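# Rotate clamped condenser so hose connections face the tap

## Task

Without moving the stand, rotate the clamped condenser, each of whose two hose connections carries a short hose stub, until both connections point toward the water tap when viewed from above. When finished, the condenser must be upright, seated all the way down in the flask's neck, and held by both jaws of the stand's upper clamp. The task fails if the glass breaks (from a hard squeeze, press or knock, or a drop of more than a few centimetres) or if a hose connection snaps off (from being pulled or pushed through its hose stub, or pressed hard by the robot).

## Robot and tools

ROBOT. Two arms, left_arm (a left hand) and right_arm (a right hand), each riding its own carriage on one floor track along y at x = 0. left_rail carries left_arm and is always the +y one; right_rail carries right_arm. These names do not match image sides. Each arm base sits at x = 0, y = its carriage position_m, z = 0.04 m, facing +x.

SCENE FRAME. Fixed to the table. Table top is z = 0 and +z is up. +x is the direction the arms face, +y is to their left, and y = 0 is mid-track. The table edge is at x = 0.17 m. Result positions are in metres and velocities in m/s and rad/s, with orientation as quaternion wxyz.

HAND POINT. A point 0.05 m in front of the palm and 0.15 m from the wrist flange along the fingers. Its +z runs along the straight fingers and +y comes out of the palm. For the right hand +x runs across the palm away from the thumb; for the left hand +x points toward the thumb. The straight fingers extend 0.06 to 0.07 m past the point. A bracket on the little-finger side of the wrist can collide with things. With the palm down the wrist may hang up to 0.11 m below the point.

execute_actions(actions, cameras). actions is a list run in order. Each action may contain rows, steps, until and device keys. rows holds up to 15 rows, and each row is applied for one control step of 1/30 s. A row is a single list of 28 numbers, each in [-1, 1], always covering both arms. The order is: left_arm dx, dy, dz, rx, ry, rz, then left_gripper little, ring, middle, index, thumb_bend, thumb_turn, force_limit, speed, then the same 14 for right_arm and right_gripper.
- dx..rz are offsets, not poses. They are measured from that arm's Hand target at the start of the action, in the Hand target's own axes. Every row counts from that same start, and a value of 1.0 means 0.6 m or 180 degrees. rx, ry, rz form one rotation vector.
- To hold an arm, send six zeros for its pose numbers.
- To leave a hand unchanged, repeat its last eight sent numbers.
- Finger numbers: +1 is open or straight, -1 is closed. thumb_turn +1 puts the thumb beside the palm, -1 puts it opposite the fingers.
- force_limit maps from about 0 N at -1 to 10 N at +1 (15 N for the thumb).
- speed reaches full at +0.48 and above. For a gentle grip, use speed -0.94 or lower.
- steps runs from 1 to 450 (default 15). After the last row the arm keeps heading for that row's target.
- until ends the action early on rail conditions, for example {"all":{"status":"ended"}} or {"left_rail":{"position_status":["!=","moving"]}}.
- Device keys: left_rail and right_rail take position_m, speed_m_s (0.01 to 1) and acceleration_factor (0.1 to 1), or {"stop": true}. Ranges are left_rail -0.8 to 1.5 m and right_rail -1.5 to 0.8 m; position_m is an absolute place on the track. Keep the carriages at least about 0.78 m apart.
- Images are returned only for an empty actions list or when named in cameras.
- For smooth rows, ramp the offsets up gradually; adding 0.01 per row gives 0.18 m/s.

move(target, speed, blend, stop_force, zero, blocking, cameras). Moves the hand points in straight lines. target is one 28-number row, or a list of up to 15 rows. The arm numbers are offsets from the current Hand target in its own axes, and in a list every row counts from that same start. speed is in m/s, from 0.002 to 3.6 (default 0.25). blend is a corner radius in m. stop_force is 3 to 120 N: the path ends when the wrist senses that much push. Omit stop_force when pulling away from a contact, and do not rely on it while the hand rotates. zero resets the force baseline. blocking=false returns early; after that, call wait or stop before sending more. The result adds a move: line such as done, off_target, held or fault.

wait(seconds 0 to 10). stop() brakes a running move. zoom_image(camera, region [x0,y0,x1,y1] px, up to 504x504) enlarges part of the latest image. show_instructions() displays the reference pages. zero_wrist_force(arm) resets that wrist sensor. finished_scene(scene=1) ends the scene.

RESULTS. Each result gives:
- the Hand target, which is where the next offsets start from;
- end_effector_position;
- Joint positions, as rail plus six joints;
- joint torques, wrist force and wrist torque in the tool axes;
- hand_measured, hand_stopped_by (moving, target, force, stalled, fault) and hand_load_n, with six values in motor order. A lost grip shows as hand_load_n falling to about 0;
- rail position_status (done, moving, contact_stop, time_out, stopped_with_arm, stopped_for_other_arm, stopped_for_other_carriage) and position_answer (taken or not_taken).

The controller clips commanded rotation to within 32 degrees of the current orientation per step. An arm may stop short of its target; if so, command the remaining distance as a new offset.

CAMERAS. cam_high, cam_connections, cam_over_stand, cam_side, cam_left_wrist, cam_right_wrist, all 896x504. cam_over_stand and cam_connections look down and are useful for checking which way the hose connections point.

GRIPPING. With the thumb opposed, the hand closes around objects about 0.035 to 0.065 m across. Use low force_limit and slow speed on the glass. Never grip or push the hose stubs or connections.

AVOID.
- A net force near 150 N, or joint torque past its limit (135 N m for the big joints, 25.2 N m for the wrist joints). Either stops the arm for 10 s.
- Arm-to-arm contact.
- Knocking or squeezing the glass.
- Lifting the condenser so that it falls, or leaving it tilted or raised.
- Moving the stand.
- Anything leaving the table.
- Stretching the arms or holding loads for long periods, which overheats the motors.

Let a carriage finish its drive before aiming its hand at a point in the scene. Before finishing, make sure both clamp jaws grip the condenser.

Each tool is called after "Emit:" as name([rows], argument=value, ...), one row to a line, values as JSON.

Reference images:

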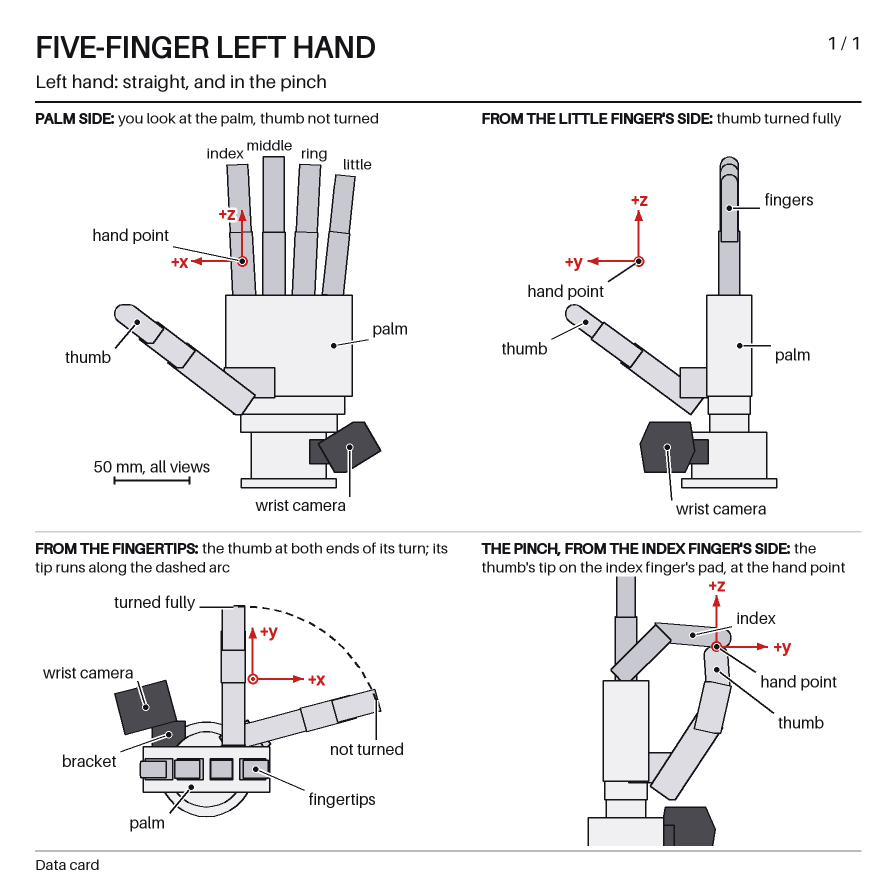

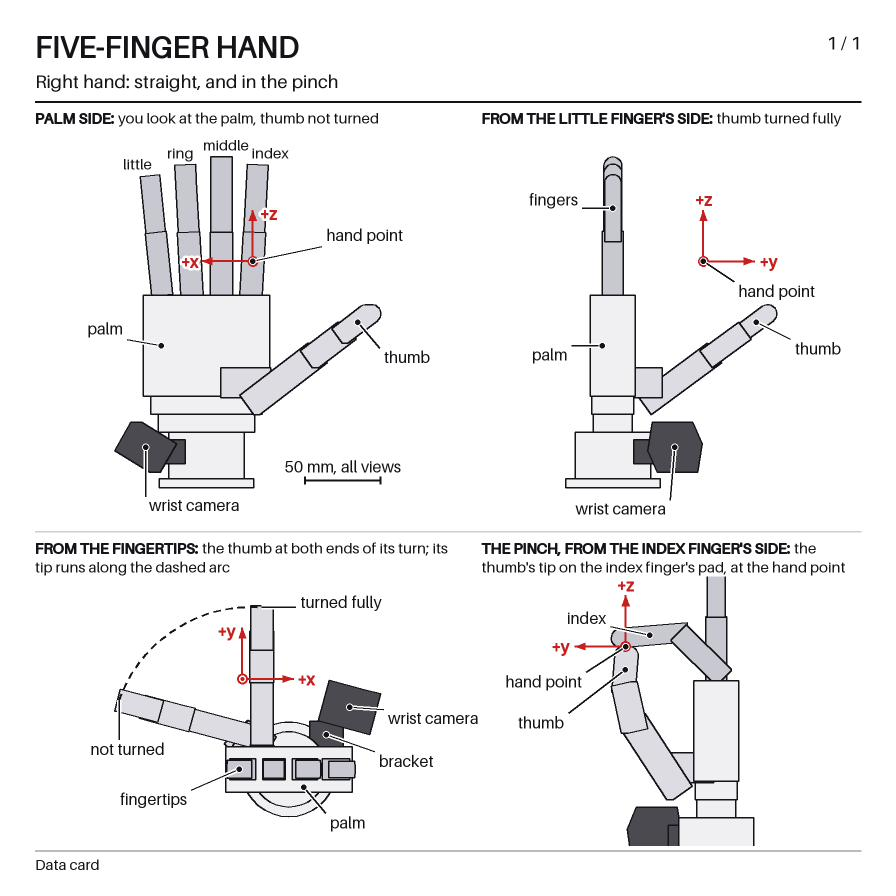

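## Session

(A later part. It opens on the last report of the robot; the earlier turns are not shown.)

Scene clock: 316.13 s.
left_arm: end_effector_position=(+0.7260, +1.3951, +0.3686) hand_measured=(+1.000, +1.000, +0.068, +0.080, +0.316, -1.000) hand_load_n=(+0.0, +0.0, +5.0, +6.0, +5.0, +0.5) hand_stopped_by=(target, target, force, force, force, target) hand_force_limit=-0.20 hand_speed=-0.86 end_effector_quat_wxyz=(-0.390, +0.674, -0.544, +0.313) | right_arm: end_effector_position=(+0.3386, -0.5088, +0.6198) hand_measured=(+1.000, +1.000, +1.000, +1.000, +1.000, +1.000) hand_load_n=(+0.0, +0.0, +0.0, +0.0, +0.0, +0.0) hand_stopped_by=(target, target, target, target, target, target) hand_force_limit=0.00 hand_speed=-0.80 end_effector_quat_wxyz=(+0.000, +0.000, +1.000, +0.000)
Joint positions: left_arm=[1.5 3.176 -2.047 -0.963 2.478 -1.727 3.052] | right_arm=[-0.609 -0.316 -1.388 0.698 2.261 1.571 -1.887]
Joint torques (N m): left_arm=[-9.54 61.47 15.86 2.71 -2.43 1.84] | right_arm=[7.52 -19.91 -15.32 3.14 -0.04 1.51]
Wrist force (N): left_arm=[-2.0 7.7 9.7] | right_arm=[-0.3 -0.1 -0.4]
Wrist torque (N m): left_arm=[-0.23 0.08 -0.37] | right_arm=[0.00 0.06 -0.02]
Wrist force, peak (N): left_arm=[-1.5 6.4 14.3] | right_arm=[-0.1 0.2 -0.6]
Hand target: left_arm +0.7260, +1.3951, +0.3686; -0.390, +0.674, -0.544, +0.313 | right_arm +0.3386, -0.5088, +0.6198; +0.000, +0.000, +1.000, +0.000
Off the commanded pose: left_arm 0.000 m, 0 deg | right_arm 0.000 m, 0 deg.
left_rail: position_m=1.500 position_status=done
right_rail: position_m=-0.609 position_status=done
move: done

Emit:
move([
  [0,0.0011,-0.0001,0.0778,0,0,1,1,-0.5,-0.5,-0.1,-1,-0.2,-0.86,0,0,0,0,0,0,1,1,1,1,1,1,0,-0.8],
], speed=[0.1], cameras=["cam_connections","cam_left_wrist","cam_over_stand"])

Emit:
zoom_image(camera="cam_over_stand", region=[290, 215, 400, 315])

Emit:
zoom_image(camera="cam_connections", region=[395, 170, 485, 290])

Scene clock: 318.53 s.
left_arm: end_effector_position=(+0.7256, +1.3950, +0.3681) hand_measured=(+1.000, +1.000, +0.068, +0.082, +0.316, -1.000) hand_load_n=(+0.0, +0.0, +8.0, +9.0, +4.5, +1.0) hand_stopped_by=(target, target, force, force, force, target) hand_force_limit=-0.20 hand_speed=-0.86 end_effector_quat_wxyz=(-0.469, +0.622, -0.501, +0.377) | right_arm: end_effector_position=(+0.3386, -0.5088, +0.6198) hand_measured=(+1.000, +1.000, +1.000, +1.000, +1.000, +1.000) hand_load_n=(+0.0, +0.5, +0.0, +0.0, -0.5, +0.0) hand_stopped_by=(target, target, target, target, target, target) hand_force_limit=0.00 hand_speed=-0.80 end_effector_quat_wxyz=(+0.000, +0.000, +1.000, +0.000)
Joint positions: left_arm=[1.5 3.163 -1.891 -1.289 2.895 -1.757 3.089] | right_arm=[-0.609 -0.316 -1.388 0.698 2.261 1.571 -1.887]
Joint torques (N m): left_arm=[-11.56 59.62 17.7 2.39 -2.11 1.93] | right_arm=[7.19 -19.53 -15.39 3.13 0.01 1.47]
Wrist force (N): left_arm=[-1.8 6.7 16.5] | right_arm=[0.0 -0.5 -0.2]
Wrist torque (N m): left_arm=[-0.37 0.11 -0.33] | right_arm=[-0.06 0.01 -0.02]
Wrist force, peak (N): left_arm=[-0.6 8.6 24.6] | right_arm=[0.1 -0.3 -0.8]
Hand target: left_arm +0.7256, +1.3950, +0.3681; -0.469, +0.622, -0.501, +0.377 | right_arm +0.3386, -0.5088, +0.6198; +0.000, +0.000, +1.000, +0.000
Off the commanded pose: left_arm 0.000 m, 0 deg | right_arm 0.000 m, 0 deg.
left_rail: position_m=1.500 position_status=done
right_rail: position_m=-0.609 position_status=done
move: done
camera_calibration:
cam_left_wrist: T_world_to_cam=[[0.353451, -0.195256, 0.914848, -0.316589], [-0.347149, -0.935517, -0.0655464, 1.58717], [0.868654, -0.294421, -0.398442, 0.0447864], [0, 0, 0, 1]] pos_world=[0.62398, 1.4362, 0.41151]
Images, in order (width x height): cam_connections 896x504, cam_over_stand 896x504, cam_left_wrist 896x504.

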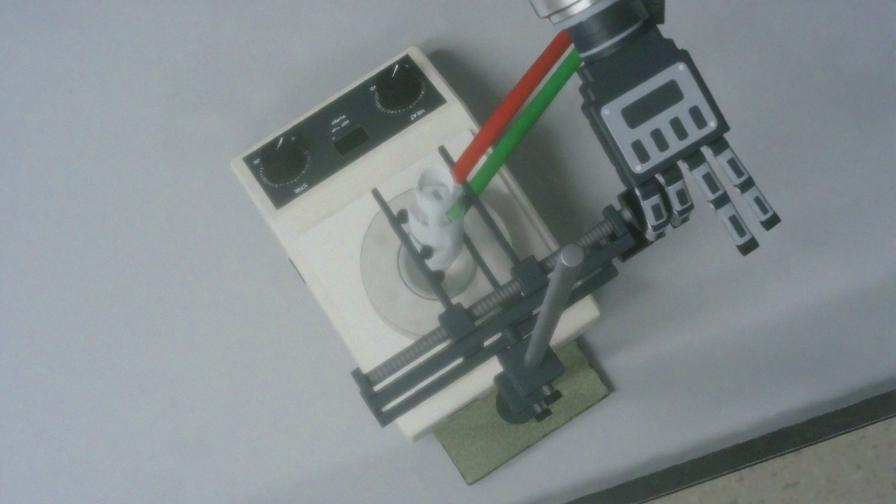

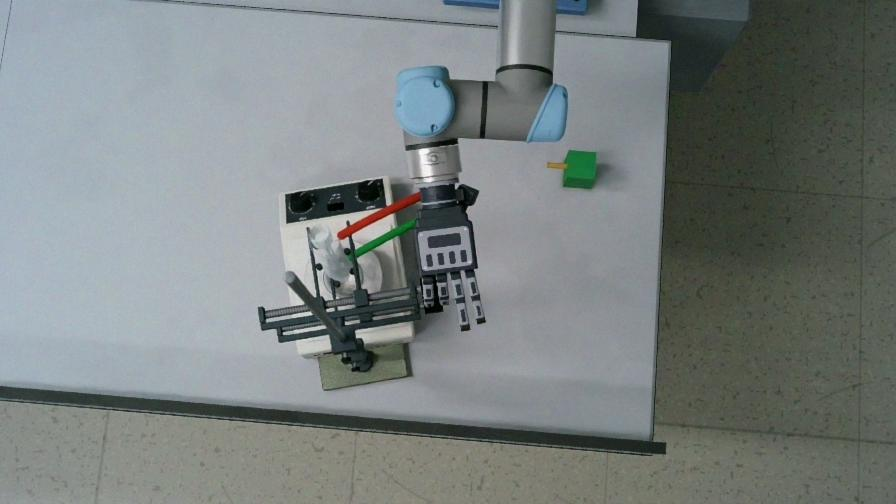

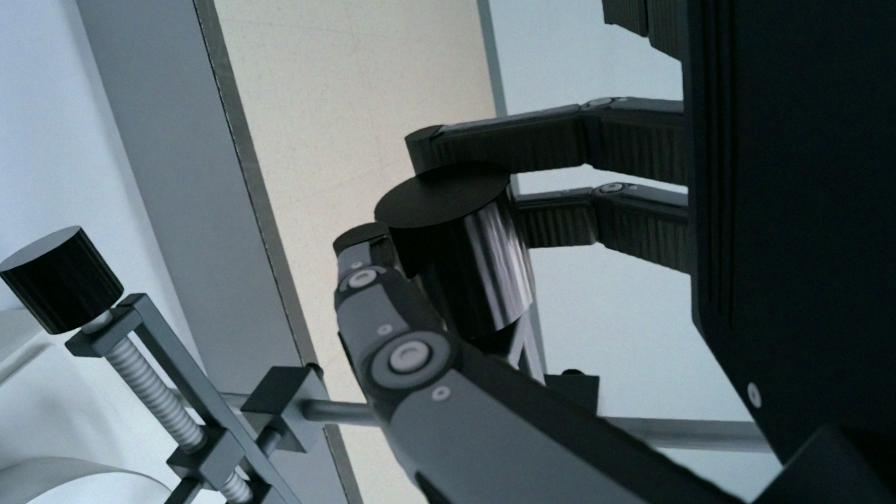

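Scaled by 4.582 from the camera's 896x504 image, which has a finer 1280x720 frame.

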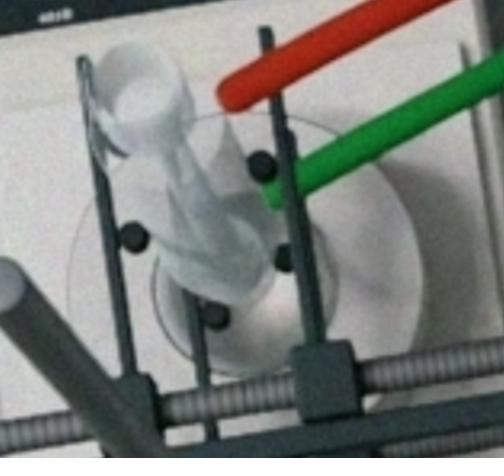

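Scaled by 4.200 from the camera's 896x504 image, which has a finer 1280x720 frame.

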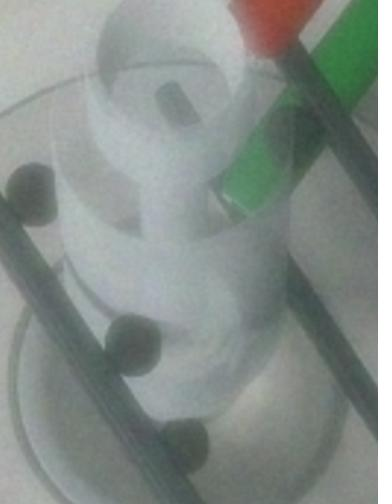

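Emit:
move([
  [0,0,0,0,0,0,1,1,0.35,0.35,0.65,-1,-0.2,0.3,0,0,0,0,0,0,1,1,1,1,1,1,0,-0.8],
  [0,-0.0033,-0.0015,-0.1556,0,0,1,1,0.35,0.35,0.65,-1,-0.2,0.3,0,0,0,0,0,0,1,1,1,1,1,1,0,-0.8],
  [0,-0.0659,-0.1192,-0.1556,0,0,1,1,0.35,0.35,0.65,-1,-0.2,0.3,0,0,0,0,0,0,1,1,1,1,1,1,0,-0.8],
  [0,-0.386,-0.211,-0.1556,0,0,1,1,0.35,0.35,0.65,-1,-0.2,0.3,0,0,0,0,0,0,1,1,1,1,1,1,0,-0.8],
  [0,-0.271,-0.611,-0.1556,0,0,1,1,0.35,0.35,0.65,-1,-0.2,0.3,0,0,0,0,0,0,1,1,1,1,1,1,0,-0.8],
], speed=[0.3,0.4,0.15,0.3,0.3], blend=[0,0,0,0.05,0], cameras=["all"])

Scene clock: 327.20 s.
left_arm: end_effector_position=(+0.4254, +1.3291, +0.6256) hand_measured=(+1.000, +1.000, +0.356, +0.350, +0.650, -1.000) hand_load_n=(+0.0, +0.0, +0.0, +0.0, +0.0, +0.0) hand_stopped_by=(target, target, target, target, target, target) hand_force_limit=-0.20 hand_speed=0.30 end_effector_quat_wxyz=(-0.304, +0.717, -0.578, +0.244) | right_arm: end_effector_position=(+0.3386, -0.5088, +0.6198) hand_measured=(+1.000, +1.000, +1.000, +1.000, +1.000, +1.000) hand_load_n=(+0.0, +0.0, +0.0, +0.0, +0.0, +0.0) hand_stopped_by=(target, target, target, target, target, target) hand_force_limit=0.00 hand_speed=-0.80 end_effector_quat_wxyz=(+0.000, +0.000, +1.000, +0.000)
Joint positions: left_arm=[1.5 3.015 -1.875 -0.378 1.454 -1.815 2.901] | right_arm=[-0.609 -0.316 -1.388 0.698 2.261 1.571 -1.887]
Joint torques (N m): left_arm=[12.08 39.28 2.57 0.49 2.06 2.07] | right_arm=[7.43 -19.85 -15.19 3.12 0.06 1.39]
Wrist force (N): left_arm=[-0.2 -2.3 0.6] | right_arm=[-0.3 -0.1 -0.1]
Wrist torque (N m): left_arm=[-0.24 0.00 -0.10] | right_arm=[-0.02 0.04 -0.02]
Wrist force, peak (N): left_arm=[-4.7 -13.6 35.2] | right_arm=[0.0 -0.4 -0.8]
Hand target: left_arm +0.4253, +1.3291, +0.6256; -0.305, +0.717, -0.578, +0.244 | right_arm +0.3386, -0.5088, +0.6198; +0.000, +0.000, +1.000, +0.000
Off the commanded pose: left_arm 0.000 m, 0 deg | right_arm 0.000 m, 0 deg.
left_rail: position_m=1.500 position_status=done
right_rail: position_m=-0.609 position_status=done
elbow stopped short (left arm): the move would have taken joint 4 (elbow) straighter than the controller allows.
move: done
camera_calibration:
cam_left_wrist: T_world_to_cam=[[0.738597, -0.110917, 0.66496, -0.578509], [-0.314956, -0.928881, 0.194894, 1.25265], [0.596051, -0.353381, -0.721003, 0.784866], [0, 0, 0, 1]] pos_world=[0.353995, 1.37676, 0.706442]

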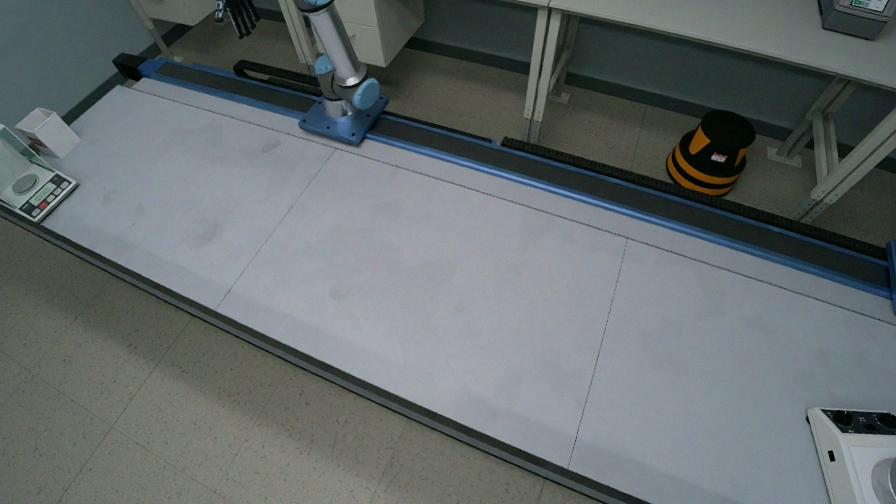

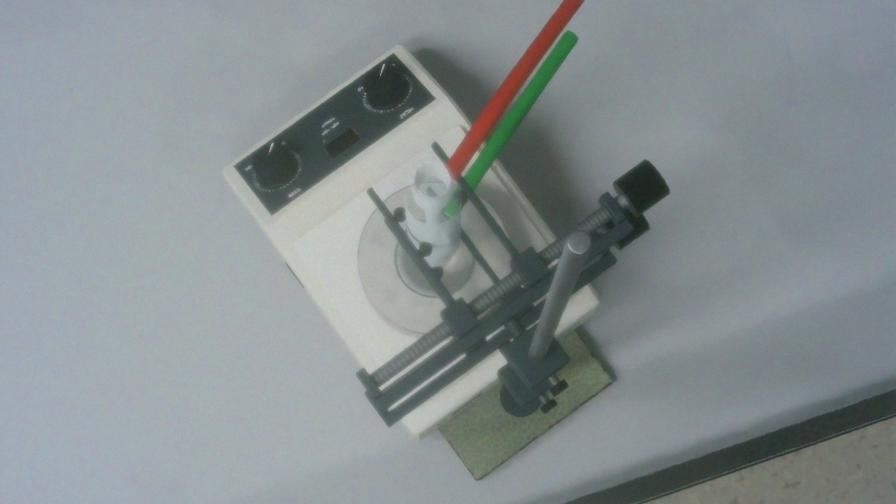

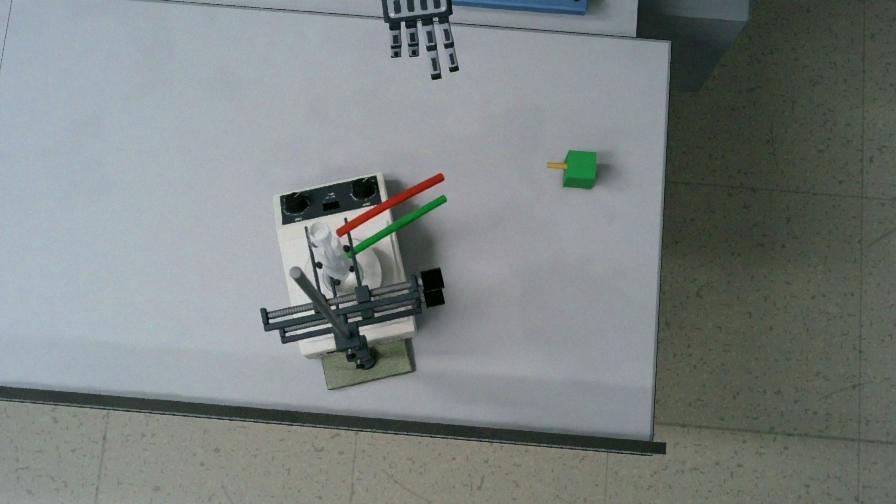

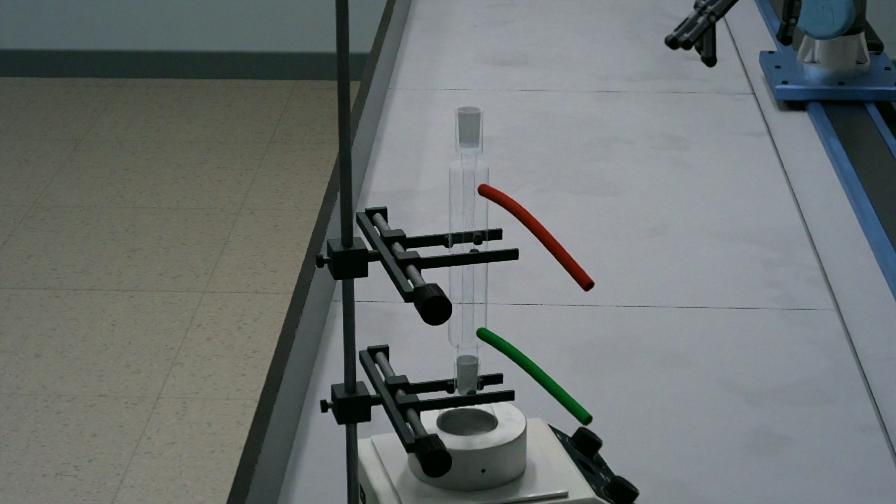

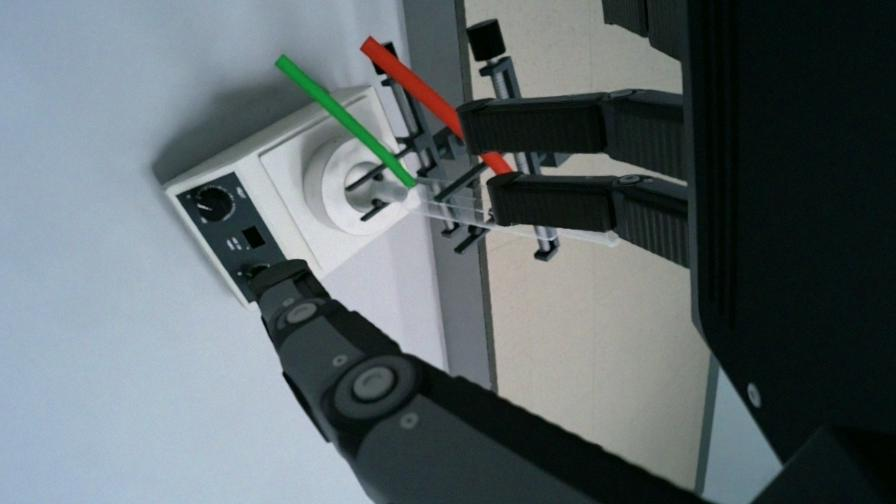

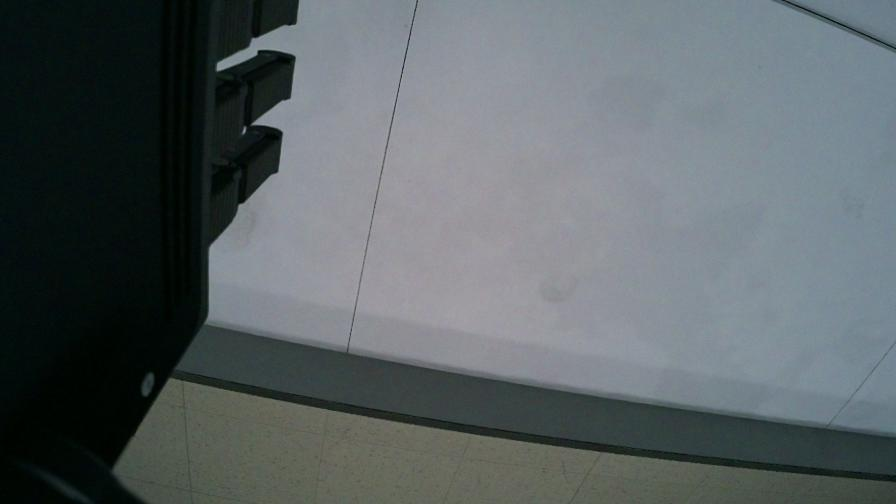

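Emit:
zoom_image(camera="cam_over_stand", region=[290, 215, 400, 315])

Emit:
zoom_image(camera="cam_connections", region=[390, 150, 530, 320])

Emit:
zoom_image(camera="cam_over_stand", region=[250, 130, 620, 400])

Emit:
zoom_image(camera="cam_side", region=[400, 90, 620, 500])

Scaled by 4.582 from the camera's 896x504 image, which has a finer 1280x720 frame.

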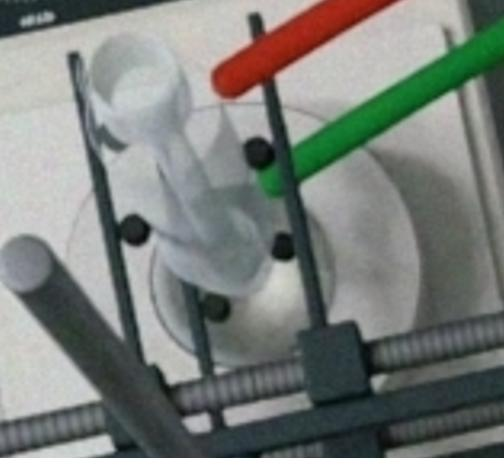

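Scaled by 2.965 from the camera's 896x504 image, which has a finer 1280x720 frame.

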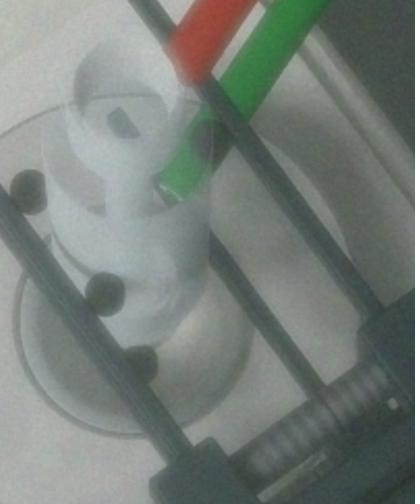

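Scaled by 1.362 from the camera's 896x504 image, which has a finer 1280x720 frame.

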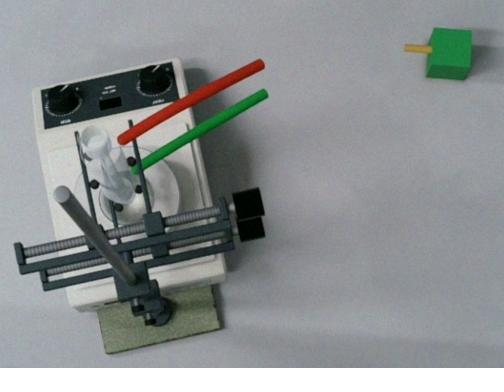

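Scaled by 1.229 from the camera's 896x504 image, which has a finer 1280x720 frame.

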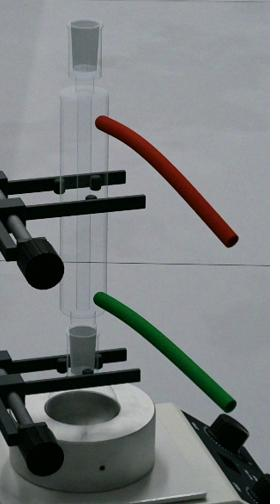

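Emit:
zoom_image(camera="cam_side", region=[420, 310, 540, 430])

Emit:
zoom_image(camera="cam_left_wrist", region=[340, 30, 640, 280])

Scaled by 4.200 from the camera's 896x504 image, which has a finer 1280x720 frame.

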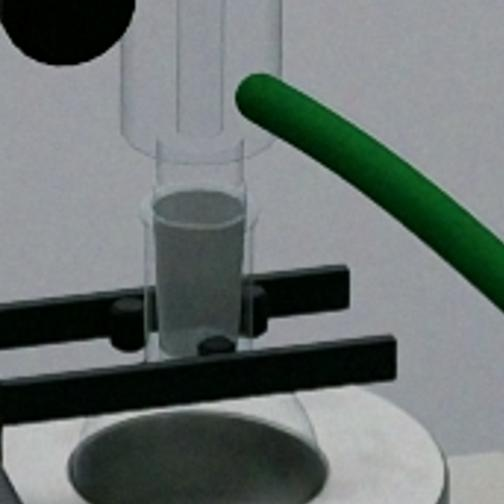

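Scaled by 1.680 from the camera's 896x504 image, which has a finer 1280x720 frame.

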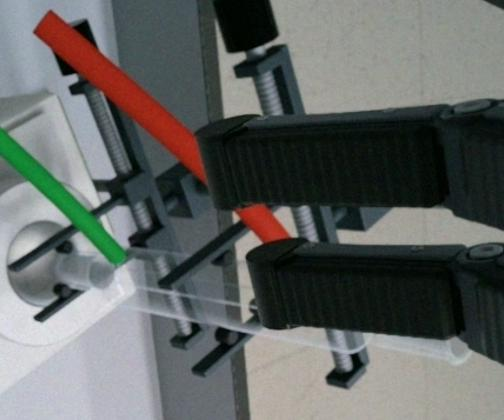

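Emit:
move([
  [0,0,0,0,0,0,1,1,1,1,1,1,-0.2,0.3,0,0,0,0,0,0,1,1,1,1,1,1,0,-0.8],
], cameras=["cam_left_wrist"])

Emit:
zoom_image(camera="cam_left_wrist", region=[340, 30, 640, 280])

Scene clock: 345.57 s.
left_arm: end_effector_position=(+0.4254, +1.3291, +0.6256) hand_measured=(+1.000, +1.000, +1.000, +1.000, +1.000, +1.000) hand_load_n=(+0.0, +0.0, +0.0, +0.0, +0.0, -0.5) hand_stopped_by=(target, target, target, target, target, target) hand_force_limit=-0.20 hand_speed=0.30 end_effector_quat_wxyz=(-0.304, +0.717, -0.578, +0.244) | right_arm: end_effector_position=(+0.3386, -0.5088, +0.6198) hand_measured=(+1.000, +1.000, +1.000, +1.000, +1.000, +1.000) hand_load_n=(+0.0, +0.0, +0.0, +0.0, +0.0, +0.0) hand_stopped_by=(target, target, target, target, target, target) hand_force_limit=0.00 hand_speed=-0.80 end_effector_quat_wxyz=(+0.000, +0.000, +1.000, +0.000)
Joint positions: left_arm=[1.5 3.016 -1.875 -0.378 1.454 -1.815 2.901] | right_arm=[-0.609 -0.316 -1.388 0.698 2.261 1.571 -1.887]
Joint torques (N m): left_arm=[11.08 35.56 4.87 -1.67 0.84 1.86] | right_arm=[6.8 -19.4 -15.19 3.11 -0.01 1.44]
Wrist force (N): left_arm=[-0.2 -2.5 0.6] | right_arm=[0.2 -0.3 -0.1]
Wrist torque (N m): left_arm=[-0.28 -0.01 -0.08] | right_arm=[-0.05 -0.03 0.00]
Wrist force, peak (N): left_arm=[-0.1 -2.7 0.7] | right_arm=[-0.4 -0.1 -0.6]
Hand target: left_arm +0.4254, +1.3291, +0.6256; -0.304, +0.717, -0.578, +0.244 | right_arm +0.3386, -0.5088, +0.6198; +0.000, +0.000, +1.000, +0.000
Off the commanded pose: left_arm 0.000 m, 0 deg | right_arm 0.000 m, 0 deg.
left_rail: position_m=1.500 position_status=done
right_rail: position_m=-0.609 position_status=done
move: done
camera_calibration:
cam_left_wrist: T_world_to_cam=[[0.738531, -0.110961, 0.665027, -0.578473], [-0.314992, -0.928883, 0.194822, 1.25272], [0.596115, -0.35336, -0.720961, 0.784785], [0, 0, 0, 1]] pos_world=[0.353995, 1.37676, 0.706442]
Images, in order (width x height): cam_left_wrist 896x504.

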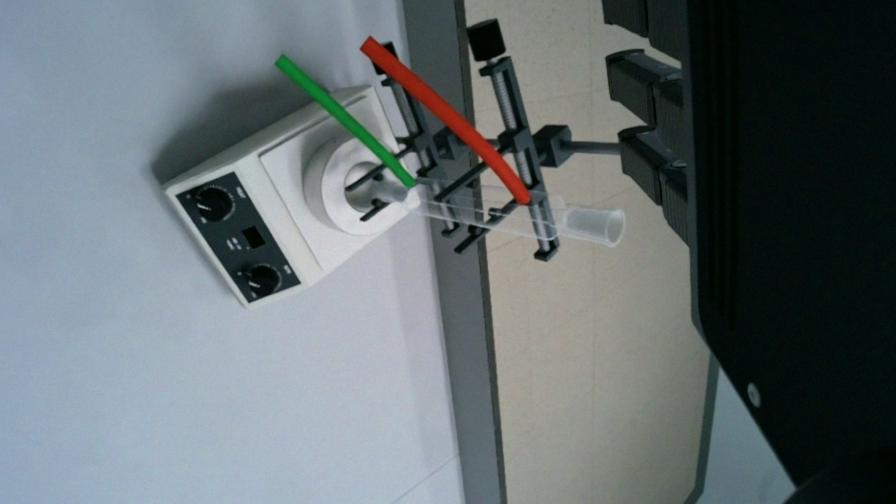

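Scaled by 1.680 from the camera's 896x504 image, which has a finer 1280x720 frame.

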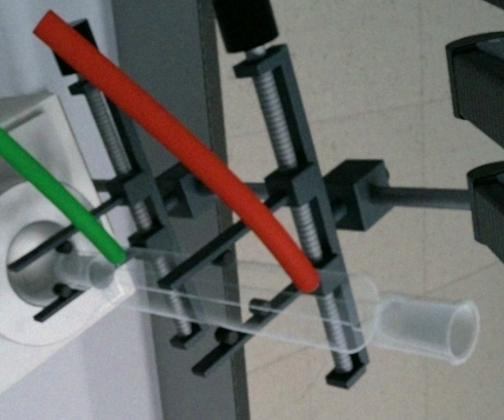

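Emit:
zoom_image(camera="cam_left_wrist", region=[420, 150, 560, 260])

Scaled by 3.600 from the camera's 896x504 image, which has a finer 1280x720 frame.

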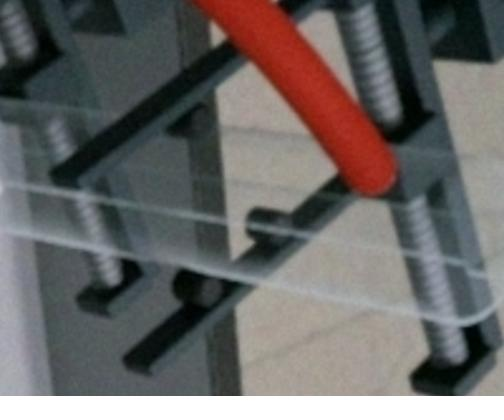

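Emit:
finished_scene()

The scene is finished: the task was done.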